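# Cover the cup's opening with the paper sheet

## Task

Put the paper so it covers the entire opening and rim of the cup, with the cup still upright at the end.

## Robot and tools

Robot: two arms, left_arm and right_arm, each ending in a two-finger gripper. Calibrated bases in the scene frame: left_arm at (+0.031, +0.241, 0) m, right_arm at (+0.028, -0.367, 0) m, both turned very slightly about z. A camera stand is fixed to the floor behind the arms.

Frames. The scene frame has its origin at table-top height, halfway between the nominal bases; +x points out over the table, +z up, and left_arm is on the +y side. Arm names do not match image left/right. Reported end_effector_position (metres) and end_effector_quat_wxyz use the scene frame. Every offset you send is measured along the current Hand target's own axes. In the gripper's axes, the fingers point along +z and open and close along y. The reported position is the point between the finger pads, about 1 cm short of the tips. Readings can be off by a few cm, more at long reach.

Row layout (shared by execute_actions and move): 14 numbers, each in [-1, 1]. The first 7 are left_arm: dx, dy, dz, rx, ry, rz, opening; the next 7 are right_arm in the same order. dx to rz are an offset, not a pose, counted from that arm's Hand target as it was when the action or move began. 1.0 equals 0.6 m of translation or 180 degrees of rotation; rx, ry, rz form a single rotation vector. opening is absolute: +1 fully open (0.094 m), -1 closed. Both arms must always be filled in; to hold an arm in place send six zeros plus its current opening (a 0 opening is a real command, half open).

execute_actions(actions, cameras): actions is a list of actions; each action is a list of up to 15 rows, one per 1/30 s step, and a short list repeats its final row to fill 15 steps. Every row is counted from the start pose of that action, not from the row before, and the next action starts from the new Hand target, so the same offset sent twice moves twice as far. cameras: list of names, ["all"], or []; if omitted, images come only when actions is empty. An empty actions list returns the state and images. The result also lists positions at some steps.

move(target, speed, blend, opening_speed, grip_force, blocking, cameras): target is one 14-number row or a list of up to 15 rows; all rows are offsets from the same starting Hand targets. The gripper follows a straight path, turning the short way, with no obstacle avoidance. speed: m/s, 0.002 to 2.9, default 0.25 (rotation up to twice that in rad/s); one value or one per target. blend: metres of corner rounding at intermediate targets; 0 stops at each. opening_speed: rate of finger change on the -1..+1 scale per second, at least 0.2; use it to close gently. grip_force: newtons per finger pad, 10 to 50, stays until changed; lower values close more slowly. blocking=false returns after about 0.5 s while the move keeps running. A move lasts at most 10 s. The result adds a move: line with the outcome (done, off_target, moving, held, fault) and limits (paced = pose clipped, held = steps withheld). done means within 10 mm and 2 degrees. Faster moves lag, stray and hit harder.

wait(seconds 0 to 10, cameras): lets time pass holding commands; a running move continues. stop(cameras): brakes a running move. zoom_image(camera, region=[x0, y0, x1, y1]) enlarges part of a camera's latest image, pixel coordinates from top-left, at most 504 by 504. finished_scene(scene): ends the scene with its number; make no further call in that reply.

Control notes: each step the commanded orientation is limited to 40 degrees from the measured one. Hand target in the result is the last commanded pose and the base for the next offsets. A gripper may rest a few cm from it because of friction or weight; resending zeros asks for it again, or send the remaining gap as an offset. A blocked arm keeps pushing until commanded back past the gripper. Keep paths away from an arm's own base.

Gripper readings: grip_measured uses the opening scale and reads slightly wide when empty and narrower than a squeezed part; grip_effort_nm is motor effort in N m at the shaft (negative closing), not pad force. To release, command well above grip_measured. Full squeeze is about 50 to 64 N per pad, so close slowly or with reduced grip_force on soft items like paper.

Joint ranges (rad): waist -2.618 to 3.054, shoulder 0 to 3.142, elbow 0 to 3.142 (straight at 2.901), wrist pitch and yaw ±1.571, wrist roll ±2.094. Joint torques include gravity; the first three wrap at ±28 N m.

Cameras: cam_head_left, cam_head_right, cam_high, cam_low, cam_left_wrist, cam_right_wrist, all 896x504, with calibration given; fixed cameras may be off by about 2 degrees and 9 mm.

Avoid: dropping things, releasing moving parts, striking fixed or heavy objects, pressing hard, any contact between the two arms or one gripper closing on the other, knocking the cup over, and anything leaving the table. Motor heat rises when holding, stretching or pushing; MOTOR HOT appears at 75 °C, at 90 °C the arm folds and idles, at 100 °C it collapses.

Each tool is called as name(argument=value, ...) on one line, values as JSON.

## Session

execute_actions(actions=[])

zoom_image(camera="cam_head_left", region=[250, 210, 590, 380])

zoom_image(camera="cam_head_right", region=[250, 210, 590, 380])

zoom_image(camera="cam_low", region=[340, 190, 500, 290])

zoom_image(camera="cam_high", region=[400, 130, 600, 290])

Scene clock: 0.00 s.
left_arm: end_effector_position=(+0.3068, +0.2619, +0.3660) grip_measured=+1.000 grip_effort_nm=n/a end_effector_quat_wxyz=(+0.592, -0.123, +0.796, -0.023) | right_arm: end_effector_position=(+0.3327, -0.3838, +0.3462) grip_measured=+1.000 grip_effort_nm=n/a end_effector_quat_wxyz=(+0.634, +0.029, +0.771, +0.060)
Joint positions: left_arm=[0.034 0.758 1.109 -0.655 -0.106 -0.226 0.094] | right_arm=[-0.211 0.755 0.9 -0.343 -0.266 0.08 0.094]
Joint velocities: within noise
Joint torques (N m): no reading
Heat: left arm: 33 °C; right arm: 30 °C.
Hand target: left_arm +0.3049, +0.2621, +0.3726; +0.600, -0.123, +0.790, -0.024 | right_arm +0.3306, -0.3832, +0.3505; +0.638, +0.027, +0.768, +0.059
Tool commands: left_gripper/opening=+1.0 right_gripper/opening=+1.0
camera_calibration:
cam_left_wrist: T_world_to_cam=[[0.163274, -0.984325, 0.0666723, 0.193229], [-0.736107, -0.166538, -0.656058, 0.554847], [0.656878, 0.0580389, -0.75176, 0.173826], [0, 0, 0, 1]] pos_world=[0.262695, 0.272514, 0.481804]
cam_right_wrist: T_world_to_cam=[[0.0315401, -0.966518, -0.254652, -0.287767], [-0.718679, 0.155134, -0.677815, 0.573427], [0.694626, 0.204391, -0.689724, 0.194736], [0, 0, 0, 1]] pos_world=[0.285917, -0.406893, 0.449711]

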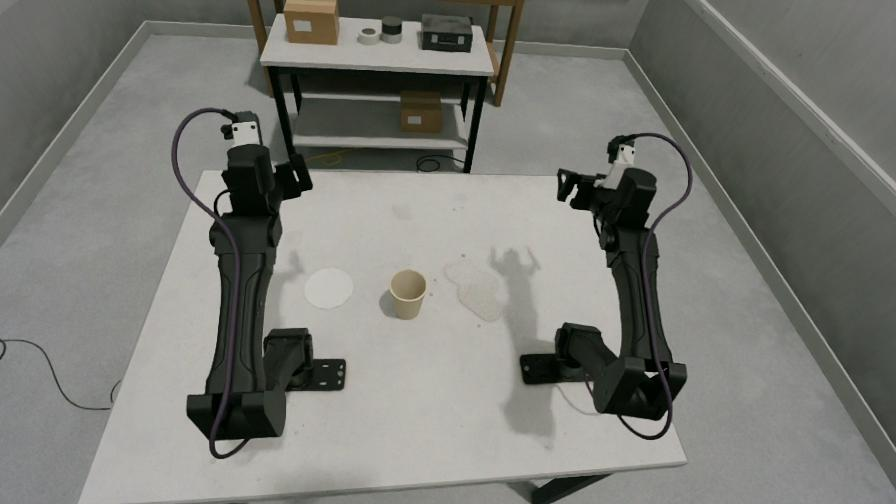

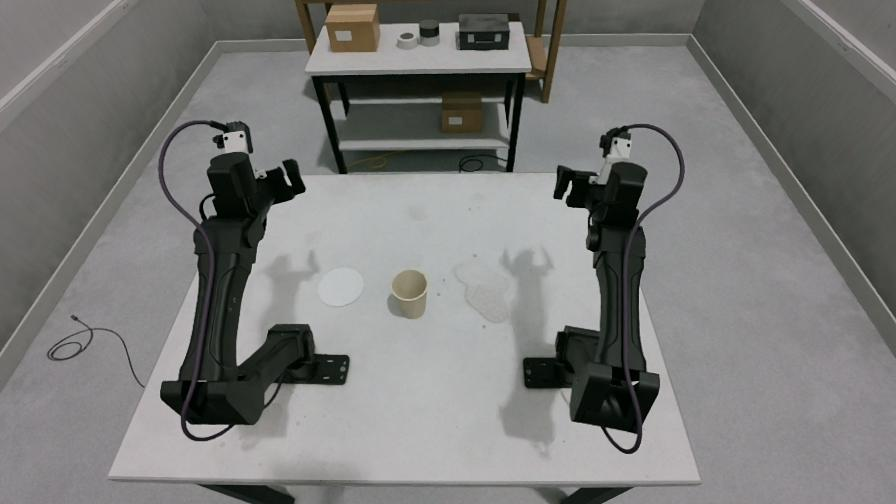

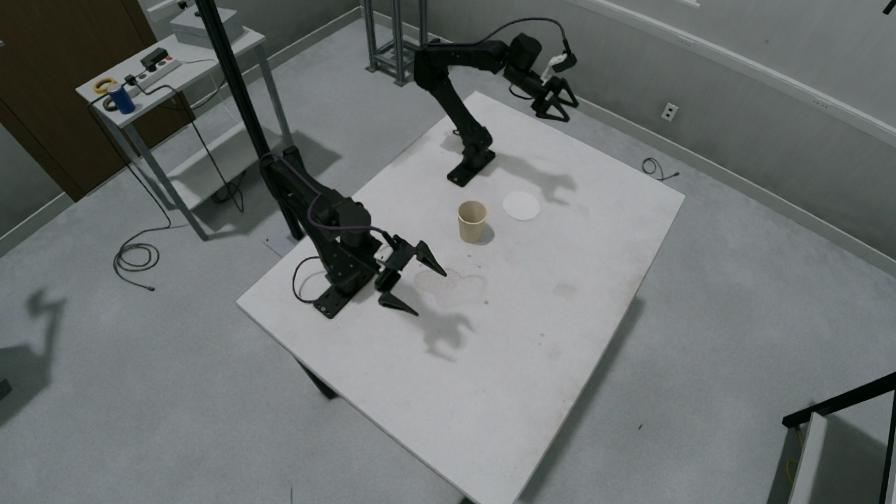

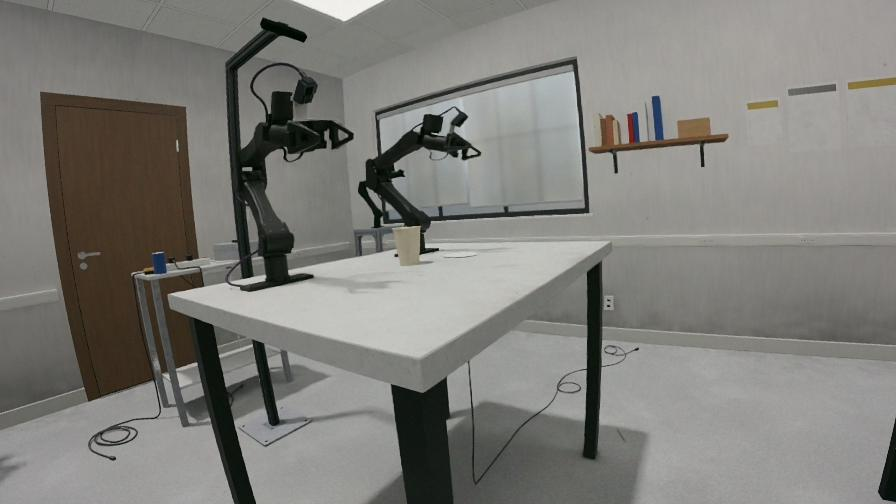

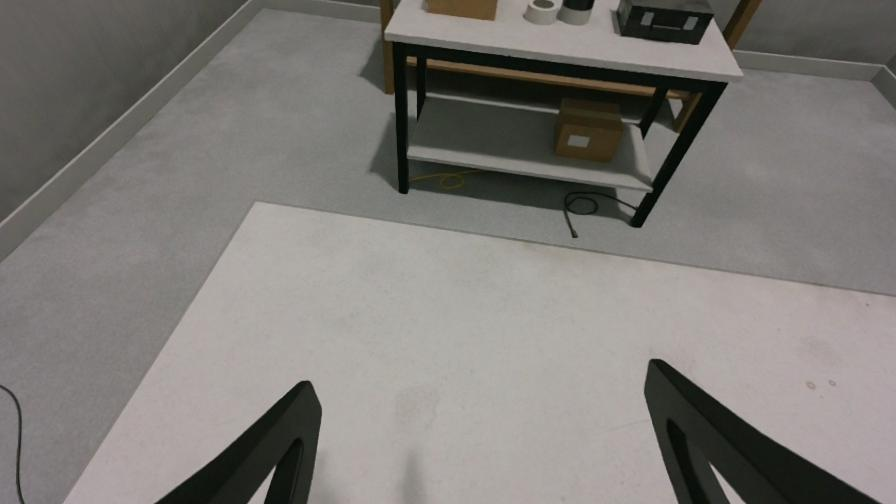

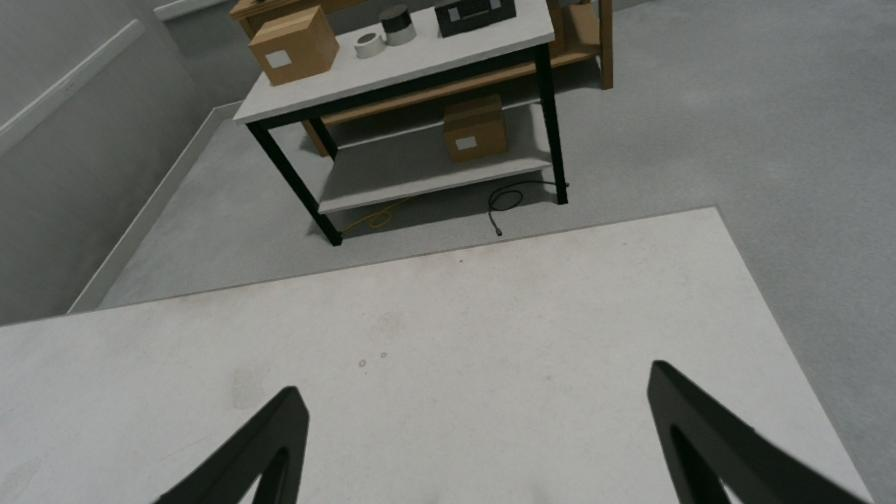

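Scaled by 1.482 from the camera's 896x504 image, which has a finer 1280x720 frame.

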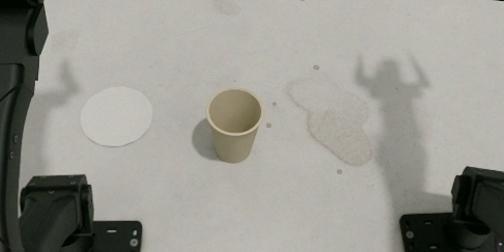

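Scaled by 1.482 from the camera's 896x504 image, which has a finer 1280x720 frame.

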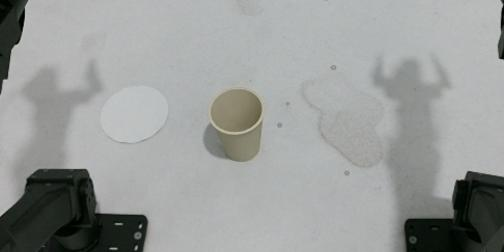

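Scaled by 3.150 from the camera's 896x504 image, which has a finer 1280x720 frame.

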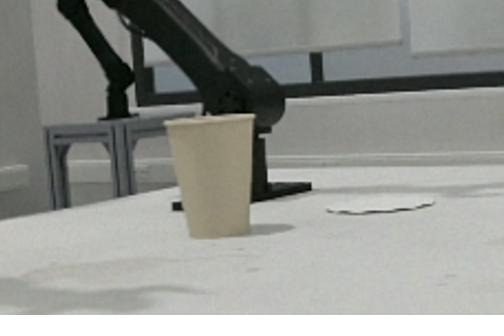

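Scaled by 2.520 from the camera's 896x504 image, which has a finer 1280x720 frame.

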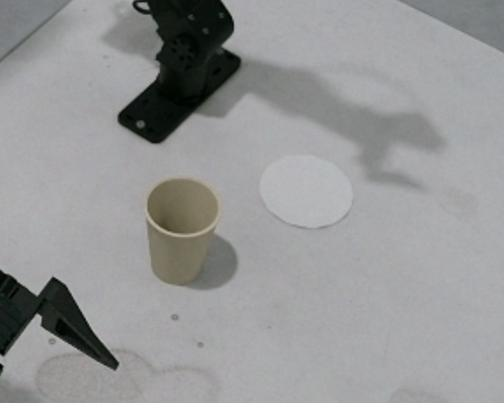

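zoom_image(camera="cam_head_left", region=[295, 250, 435, 330])

zoom_image(camera="cam_head_right", region=[305, 250, 445, 330])

Scaled by 3.600 from the camera's 896x504 image, which has a finer 1280x720 frame.

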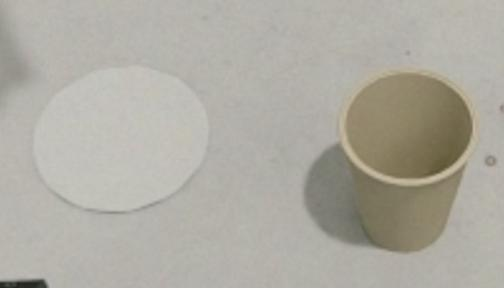

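Scaled by 3.600 from the camera's 896x504 image, which has a finer 1280x720 frame.

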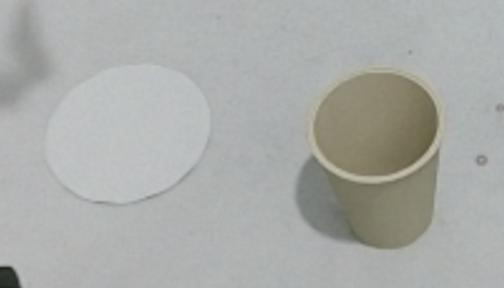

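move(target=[0.5107, -0.0228, 0.1455, -0.0164, 0.4111, 0.0843, -0.532, 0, 0, 0, 0, 0, 0, 1], speed=0.3, cameras=["cam_left_wrist"])

zoom_image(camera="cam_left_wrist", region=[250, 200, 750, 504])

Scene clock: 30.80 s.
left_arm: end_effector_position=(+0.3068, +0.1947, +0.0548) grip_measured=-0.530 grip_effort_nm=-0.06 end_effector_quat_wxyz=(-0.010, -0.006, +1.000, +0.006) | right_arm: end_effector_position=(+0.3327, -0.3838, +0.3462) grip_measured=+1.000 grip_effort_nm=-0.01 end_effector_quat_wxyz=(+0.634, +0.029, +0.771, +0.060)
Joint positions: left_arm=[-0.144 1.665 1.118 -1.045 -0.008 -0.186 0.022] | right_arm=[-0.211 0.755 0.9 -0.343 -0.266 0.08 0.094]
Joint torques (N m): left_arm=[-0.61 -6.01 8.98 0.3 0.05 0] | right_arm=[0.06 -0.66 8.47 1.98 -0.06 -0.04]
Heat: left arm: 34 °C; right arm: 33 °C.
Hand target: left_arm +0.3140, +0.1903, +0.0620; +0.000, +0.000, +1.000, +0.000 | right_arm +0.3306, -0.3832, +0.3505; +0.638, +0.027, +0.768, +0.059
Off the commanded pose: left_arm 0.011 m, 1 deg | right_arm 0.005 m, 1 deg.
move: off_target (left_arm)
camera_calibration:
cam_left_wrist: T_world_to_cam=[[-0.103744, -0.993901, -0.0373952, 0.237358], [-0.840116, 0.0674421, 0.538198, 0.260434], [-0.532393, 0.0872509, -0.841989, 0.307801], [0, 0, 0, 1]] pos_world=[0.40729, 0.19149, 0.127876]
Images, in order (width x height): cam_left_wrist 896x504.

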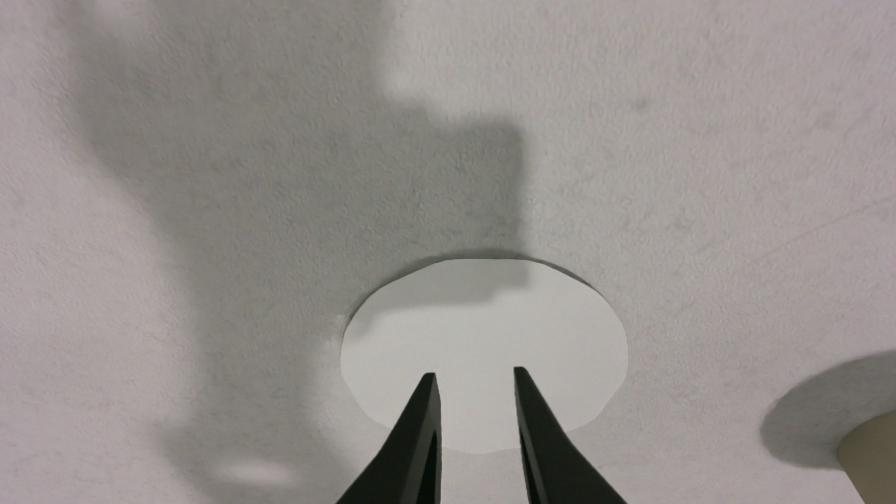

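Scaled by 1.008 from the camera's 896x504 image, which has a finer 1280x720 frame.

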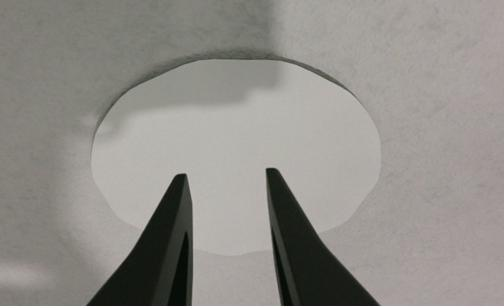

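move(target=[-0.0025, -0.0005, 0.11, 0, 0, 0, -0.532, 0, 0, 0, 0, 0, 0, 1], speed=0.06, cameras=["cam_left_wrist"])

zoom_image(camera="cam_left_wrist", region=[300, 250, 700, 504])

Scene clock: 45.33 s.
left_arm: end_effector_position=(+0.3134, +0.1934, +0.0087) grip_measured=-0.530 grip_effort_nm=-0.06 end_effector_quat_wxyz=(-0.005, -0.005, +1.000, +0.004) | right_arm: end_effector_position=(+0.3327, -0.3838, +0.3462) grip_measured=+1.000 grip_effort_nm=-0.01 end_effector_quat_wxyz=(+0.634, +0.029, +0.771, +0.060)
Joint positions: left_arm=[-0.144 1.75 1.018 -0.849 -0.007 -0.185 0.022] | right_arm=[-0.211 0.755 0.9 -0.343 -0.266 0.08 0.094]
Joint torques (N m): left_arm=[-0.57 -4.81 2.99 1.08 0.06 0.02] | right_arm=[0.06 -0.65 8.46 1.98 -0.05 -0.03]
Heat: left arm: 35 °C; right arm: 34 °C.
Hand target: left_arm +0.3154, +0.1900, -0.0040; +0.000, +0.000, +1.000, +0.000 | right_arm +0.3306, -0.3832, +0.3505; +0.638, +0.027, +0.768, +0.059
Off the commanded pose: left_arm 0.013 m, 1 deg | right_arm 0.005 m, 1 deg.
move: off_target (left_arm)
camera_calibration:
cam_left_wrist: T_world_to_cam=[[-0.104165, -0.993913, -0.0358762, 0.235141], [-0.845405, 0.0694847, 0.529587, 0.292258], [-0.52387, 0.0854942, -0.847497, 0.270333], [0, 0, 0, 1]] pos_world=[0.413189, 0.190291, 0.0827658]
Images, in order (width x height): cam_left_wrist 896x504.

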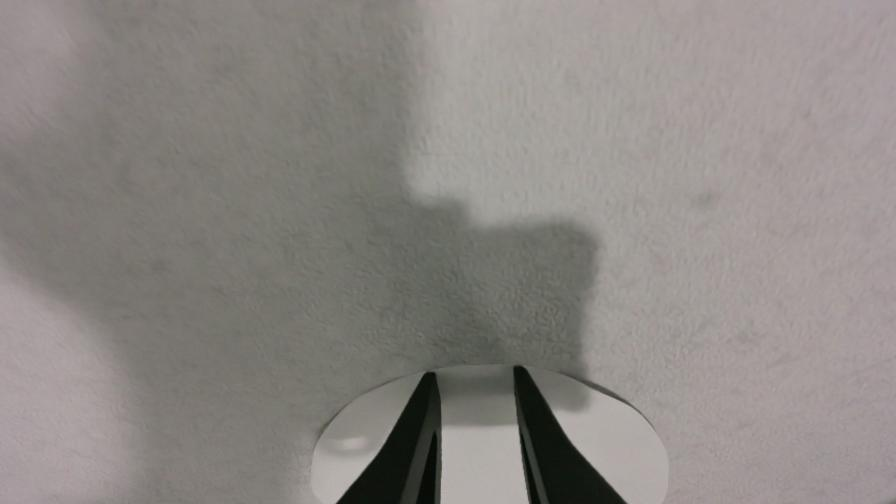

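Scaled by 1.260 from the camera's 896x504 image, which has a finer 1280x720 frame.

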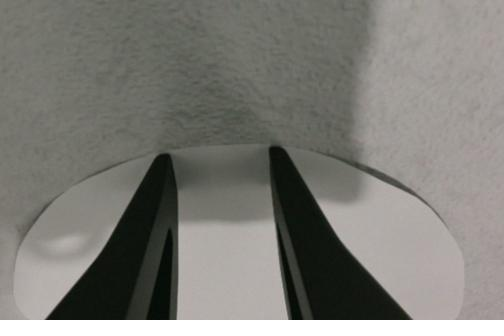

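move(target=[0.006, 0, 0, 0, 0, 0, -1, 0, 0, 0, 0, 0, 0, 1], speed=0.05, grip_force=25, cameras=["cam_left_wrist"])

zoom_image(camera="cam_left_wrist", region=[300, 250, 700, 504])

Scene clock: 53.40 s.
left_arm: end_effector_position=(+0.3156, +0.1929, +0.0082) grip_measured=-0.994 grip_effort_nm=-0.26 end_effector_quat_wxyz=(+0.002, -0.005, +1.000, +0.003) | right_arm: end_effector_position=(+0.3327, -0.3838, +0.3462) grip_measured=+1.000 grip_effort_nm=-0.01 end_effector_quat_wxyz=(+0.634, +0.029, +0.771, +0.060)
Joint positions: left_arm=[-0.144 1.747 1.012 -0.833 -0.006 -0.185 0] | right_arm=[-0.211 0.755 0.9 -0.343 -0.266 0.08 0.094]
Joint torques (N m): left_arm=[-0.75 -5.39 2.21 0.96 0.04 -0.01] | right_arm=[0.08 -0.65 8.46 1.98 -0.06 -0.04]
Heat: left arm: 34 °C; right arm: 34 °C.
Hand target: left_arm +0.3118, +0.1900, -0.0040; +0.000, +0.000, +1.000, +0.000 | right_arm +0.3306, -0.3832, +0.3505; +0.638, +0.027, +0.768, +0.059
Off the commanded pose: left_arm 0.013 m, 1 deg | right_arm 0.005 m, 1 deg.
grip_force (N): 25, 25
move: off_target (left_arm)
camera_calibration:
cam_left_wrist: T_world_to_cam=[[-0.103636, -0.994031, -0.0340929, 0.234644], [-0.852448, 0.0711105, 0.517954, 0.296318], [-0.512438, 0.0827413, -0.854729, 0.268076], [0, 0, 0, 1]] pos_world=[0.414286, 0.189992, 0.0836532]
Images, in order (width x height): cam_left_wrist 896x504.

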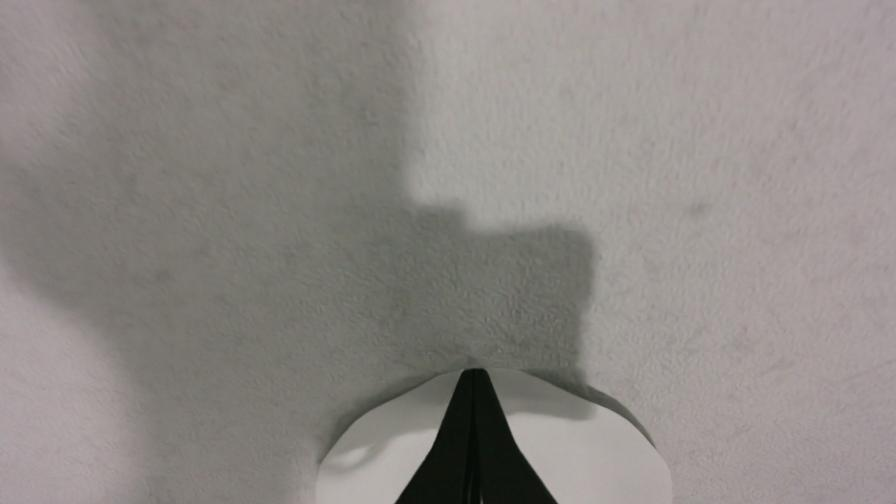

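Scaled by 1.260 from the camera's 896x504 image, which has a finer 1280x720 frame.

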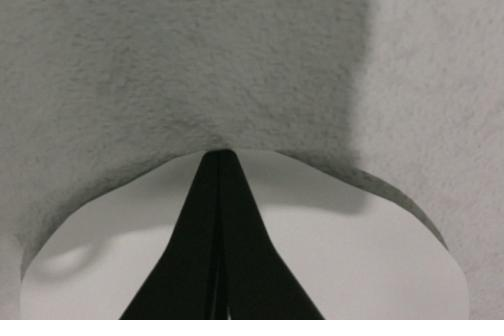

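move(target=[0, 0, -0.285, 0, 0, 0, -1, 0, 0, 0, 0, 0, 0, 1], speed=0.1, cameras=["cam_left_wrist", "cam_low", "cam_head_left", "cam_head_right"])

zoom_image(camera="cam_low", region=[380, 170, 520, 270])

zoom_image(camera="cam_head_left", region=[260, 200, 420, 310])

zoom_image(camera="cam_head_right", region=[260, 200, 420, 310])

Scene clock: 60.07 s.
left_arm: end_effector_position=(+0.3086, +0.1941, +0.1556) grip_measured=-0.995 grip_effort_nm=-0.24 end_effector_quat_wxyz=(-0.017, -0.005, +1.000, +0.006) | right_arm: end_effector_position=(+0.3327, -0.3838, +0.3462) grip_measured=+1.000 grip_effort_nm=-0.01 end_effector_quat_wxyz=(+0.634, +0.029, +0.771, +0.060)
Joint positions: left_arm=[-0.144 1.645 1.5 -1.461 -0.006 -0.185 0] | right_arm=[-0.211 0.755 0.9 -0.343 -0.266 0.08 0.094]
Joint torques (N m): left_arm=[-0.79 -7.17 9.06 0.26 0.05 -0.01] | right_arm=[0.06 -0.65 8.46 1.97 -0.05 -0.04]
Heat: left arm: 34 °C; right arm: 35 °C.
Hand target: left_arm +0.3119, +0.1899, +0.1670; +0.000, +0.000, +1.000, +0.000 | right_arm +0.3306, -0.3832, +0.3505; +0.638, +0.027, +0.768, +0.059
Off the commanded pose: left_arm 0.013 m, 2 deg | right_arm 0.005 m, 1 deg.
grip_force (N): 25, 25
move: off_target (left_arm)
camera_calibration:
cam_left_wrist: T_world_to_cam=[[-0.104982, -0.993794, -0.0367686, 0.241015], [-0.832379, 0.0675789, 0.550071, 0.20344], [-0.544173, 0.0883529, -0.834308, 0.39593], [0, 0, 0, 1]] pos_world=[0.410096, 0.19079, 0.227283]
Images, in order (width x height): cam_head_left 896x504, cam_head_right 896x504, cam_low 896x504, cam_left_wrist 896x504.

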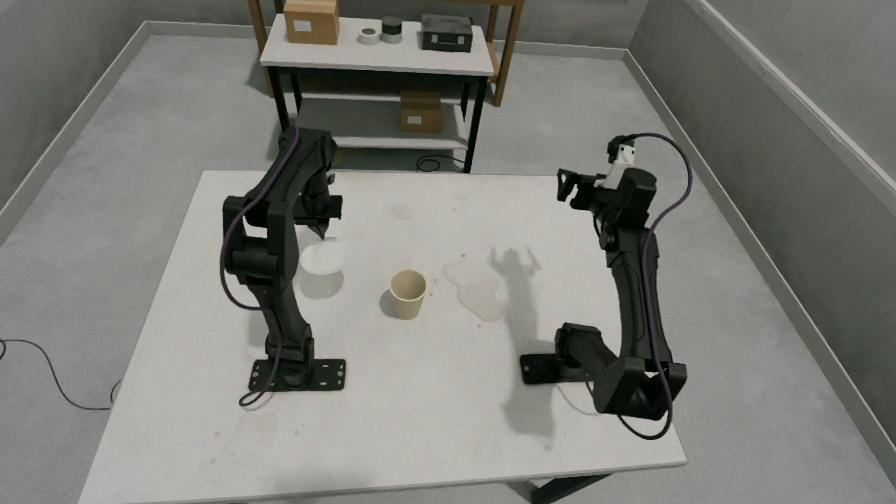

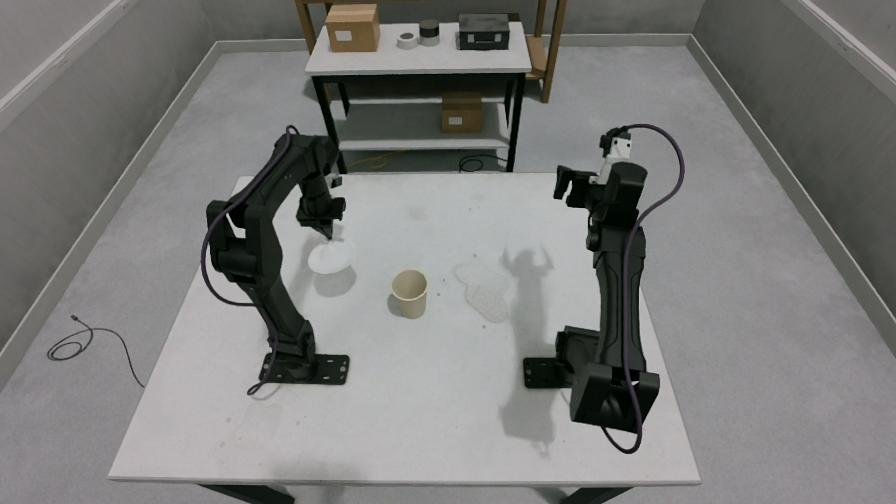

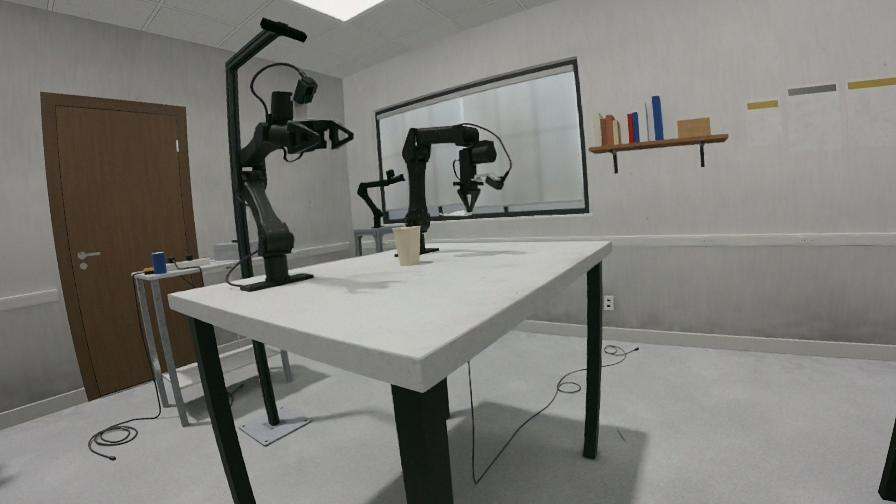

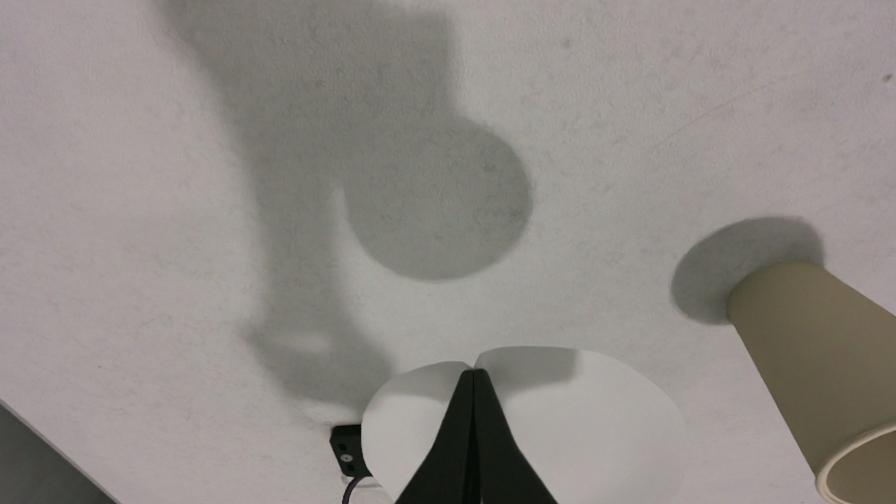

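Scaled by 3.600 from the camera's 896x504 image, which has a finer 1280x720 frame.

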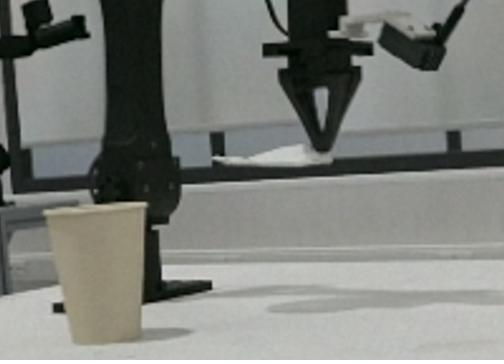

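Scaled by 3.150 from the camera's 896x504 image, which has a finer 1280x720 frame.

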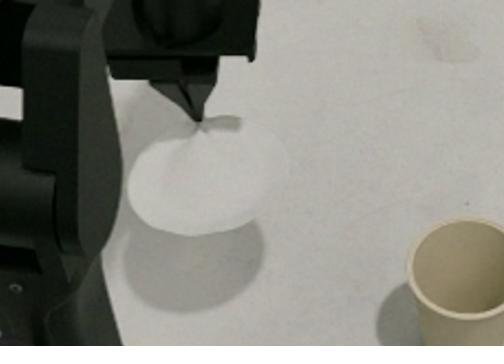

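Scaled by 3.150 from the camera's 896x504 image, which has a finer 1280x720 frame.

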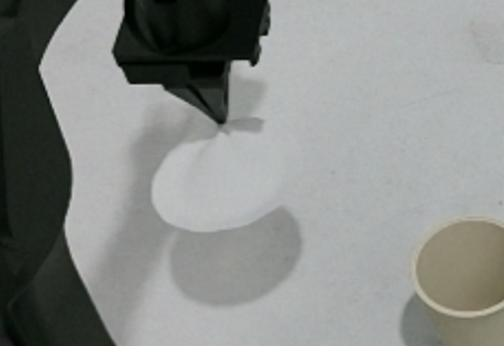

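move(target=[0.1, -0.319, -0.01, 0, 0, 0, -1, 0, 0, 0, 0, 0, 0, 1], speed=0.15, cameras=["cam_left_wrist", "cam_low", "cam_head_left", "cam_head_right"])

zoom_image(camera="cam_low", region=[340, 160, 480, 270])

zoom_image(camera="cam_head_left", region=[330, 220, 490, 330])

zoom_image(camera="cam_head_right", region=[330, 220, 490, 330])

Scene clock: 74.67 s.
left_arm: end_effector_position=(+0.2479, +0.0008, +0.1680) grip_measured=-0.995 grip_effort_nm=-0.24 end_effector_quat_wxyz=(-0.005, +0.004, +1.000, +0.002) | right_arm: end_effector_position=(+0.3327, -0.3838, +0.3462) grip_measured=+1.000 grip_effort_nm=-0.01 end_effector_quat_wxyz=(+0.634, +0.029, +0.771, +0.060)
Joint positions: left_arm=[-0.805 1.791 1.719 -1.509 0.004 -0.829 0] | right_arm=[-0.211 0.755 0.9 -0.343 -0.266 0.08 0.094]
Joint torques (N m): left_arm=[0.03 -6.46 9.31 0.31 -0.05 -0.08] | right_arm=[0.08 -0.65 8.46 1.98 -0.05 -0.03]
Heat: left arm: 35 °C; right arm: 35 °C.
Hand target: left_arm +0.2517, -0.0015, +0.1729; +0.000, +0.000, +1.000, +0.000 | right_arm +0.3306, -0.3832, +0.3505; +0.638, +0.027, +0.768, +0.059
Off the commanded pose: left_arm 0.007 m, 1 deg | right_arm 0.005 m, 1 deg.
grip_force (N): 25, 25
move: done
camera_calibration:
cam_left_wrist: T_world_to_cam=[[-0.121449, -0.992114, -0.030972, 0.0460471], [-0.843786, 0.0867579, 0.529621, 0.165394], [-0.522757, 0.0904558, -0.847669, 0.387327], [0, 0, 0, 1]] pos_world=[0.347628, -0.00370118, 0.242155]
Images, in order (width x height): cam_head_left 896x504, cam_head_right 896x504, cam_low 896x504, cam_left_wrist 896x504.

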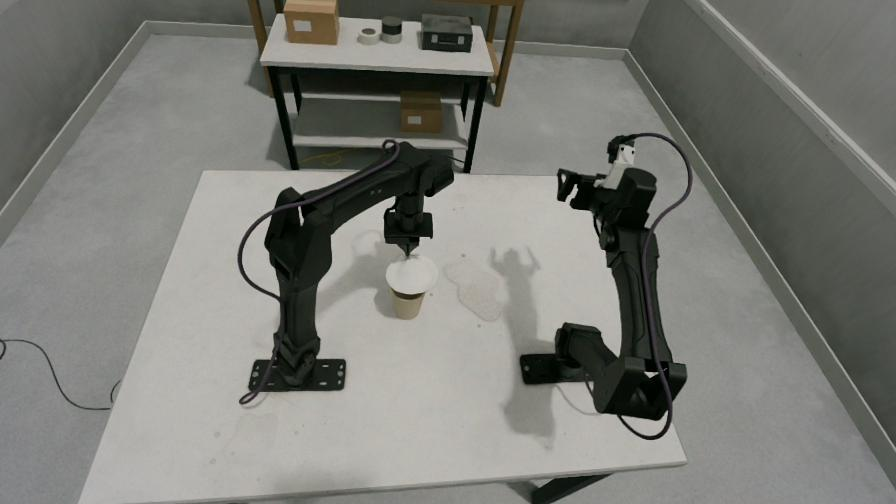

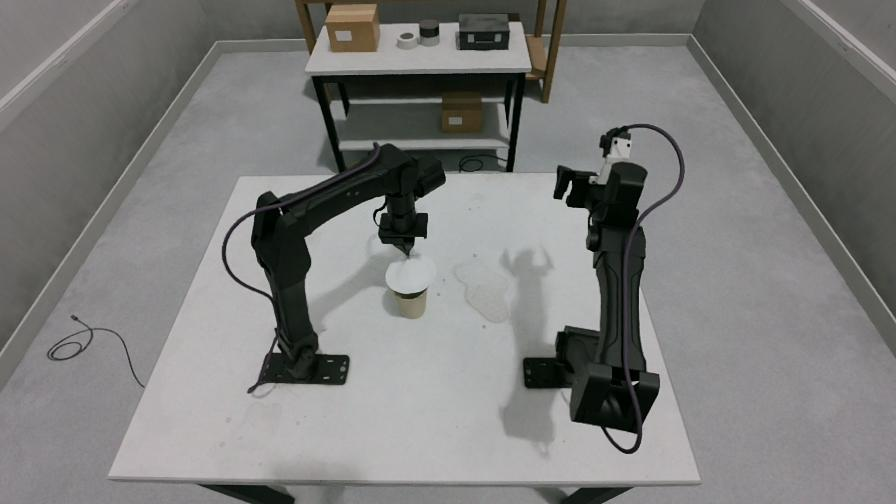

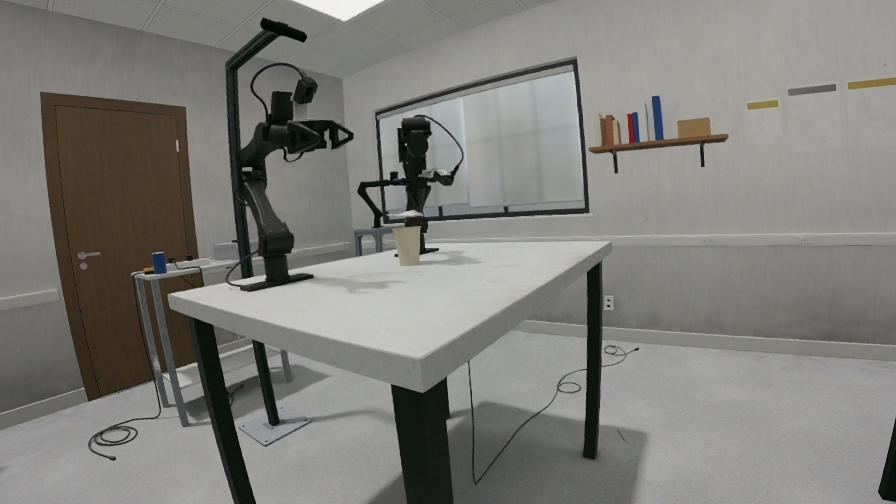

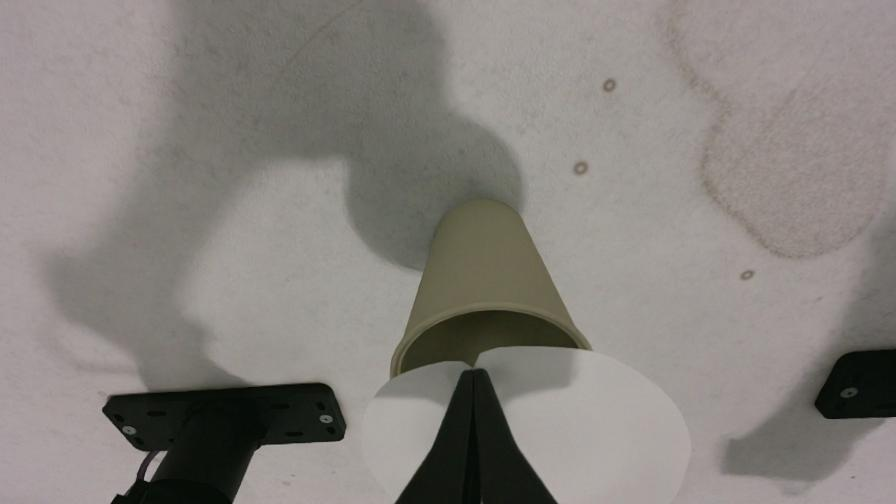

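Scaled by 3.600 from the camera's 896x504 image, which has a finer 1280x720 frame.

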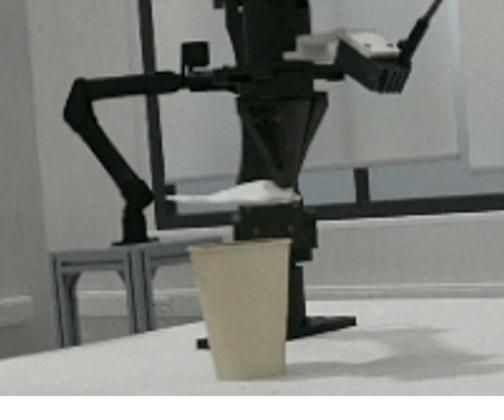

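Scaled by 3.150 from the camera's 896x504 image, which has a finer 1280x720 frame.

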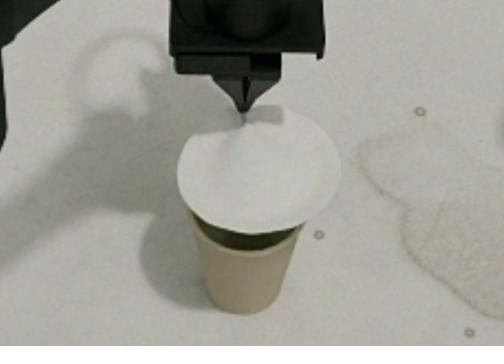

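Scaled by 3.150 from the camera's 896x504 image, which has a finer 1280x720 frame.

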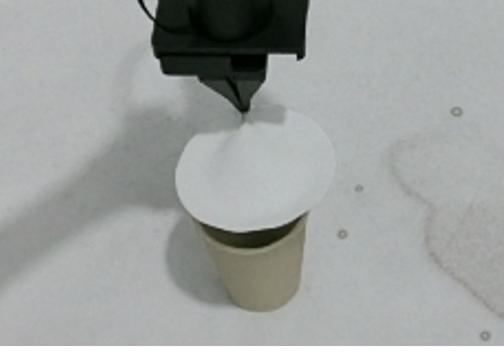

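move(target=[0.0067, 0, 0.08, 0, 0, 0, -1, 0, 0, 0, 0, 0, 0, 1], speed=0.06, cameras=["cam_low", "cam_head_left", "cam_head_right"])

zoom_image(camera="cam_low", region=[370, 200, 460, 270])

zoom_image(camera="cam_head_left", region=[330, 220, 490, 330])

zoom_image(camera="cam_head_right", region=[330, 220, 490, 330])

Scene clock: 84.00 s.
left_arm: end_effector_position=(+0.2486, +0.0000, +0.1244) grip_measured=-0.995 grip_effort_nm=-0.24 end_effector_quat_wxyz=(-0.008, -0.001, +1.000, +0.006) | right_arm: end_effector_position=(+0.3327, -0.3838, +0.3462) grip_measured=+1.000 grip_effort_nm=-0.01 end_effector_quat_wxyz=(+0.634, +0.029, +0.771, +0.060)
Joint positions: left_arm=[-0.805 1.791 1.546 -1.345 0.004 -0.838 0] | right_arm=[-0.211 0.755 0.9 -0.343 -0.266 0.08 0.094]
Joint torques (N m): left_arm=[-0.7 -8.62 4.46 0.63 -0.04 -0.09] | right_arm=[0.05 -0.65 8.47 1.97 -0.06 -0.04]
Heat: left arm: 35 °C; right arm: 36 °C.
Hand target: left_arm +0.2477, -0.0014, +0.1248; +0.000, +0.000, +1.000, +0.001 | right_arm +0.3306, -0.3832, +0.3505; +0.638, +0.027, +0.768, +0.059
Off the commanded pose: left_arm 0.002 m, 1 deg | right_arm 0.005 m, 1 deg.
grip_force (N): 25, 25
move: done
Images, in order (width x height): cam_head_left 896x504, cam_head_right 896x504, cam_low 896x504.

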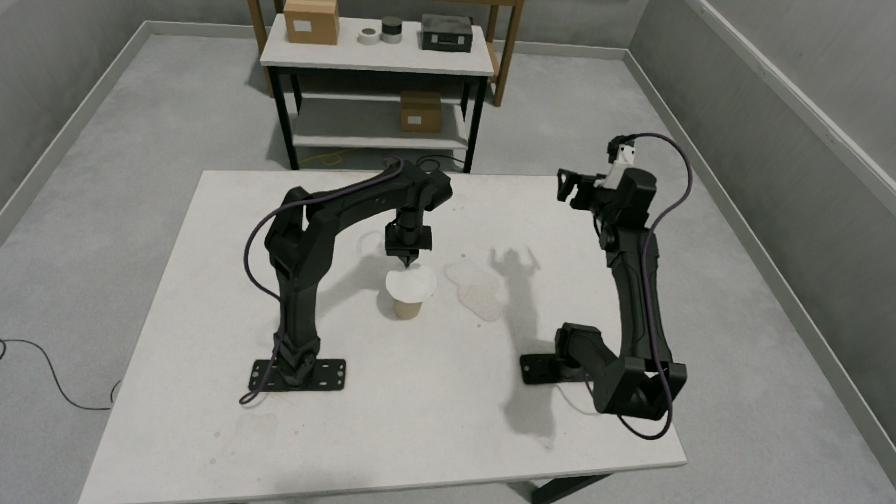

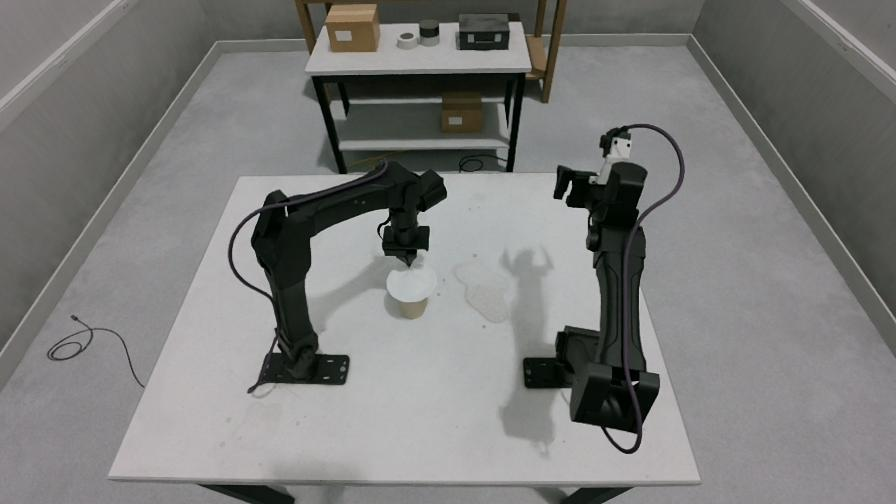

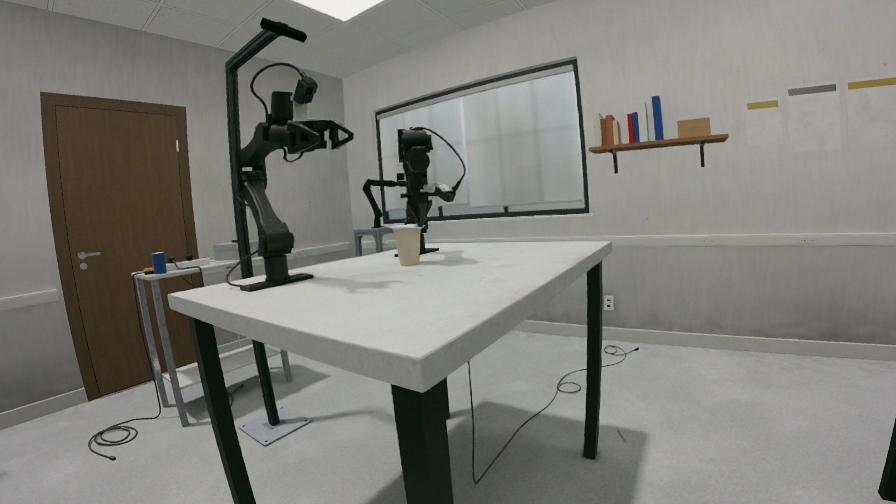

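Scaled by 5.600 from the camera's 896x504 image, which has a finer 1280x720 frame.

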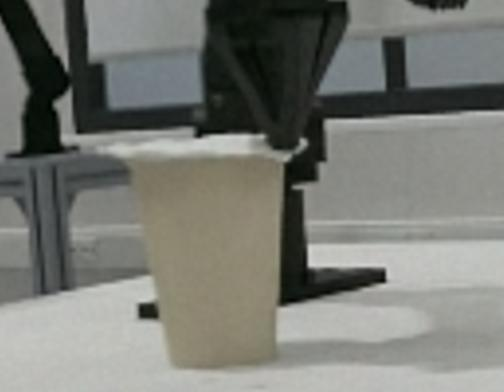

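Scaled by 3.150 from the camera's 896x504 image, which has a finer 1280x720 frame.

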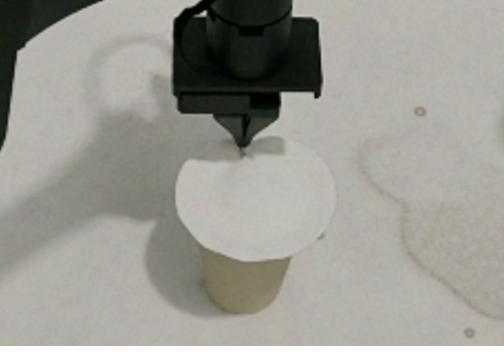

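Scaled by 3.150 from the camera's 896x504 image, which has a finer 1280x720 frame.

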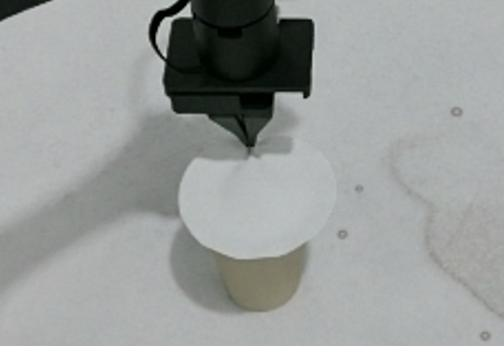

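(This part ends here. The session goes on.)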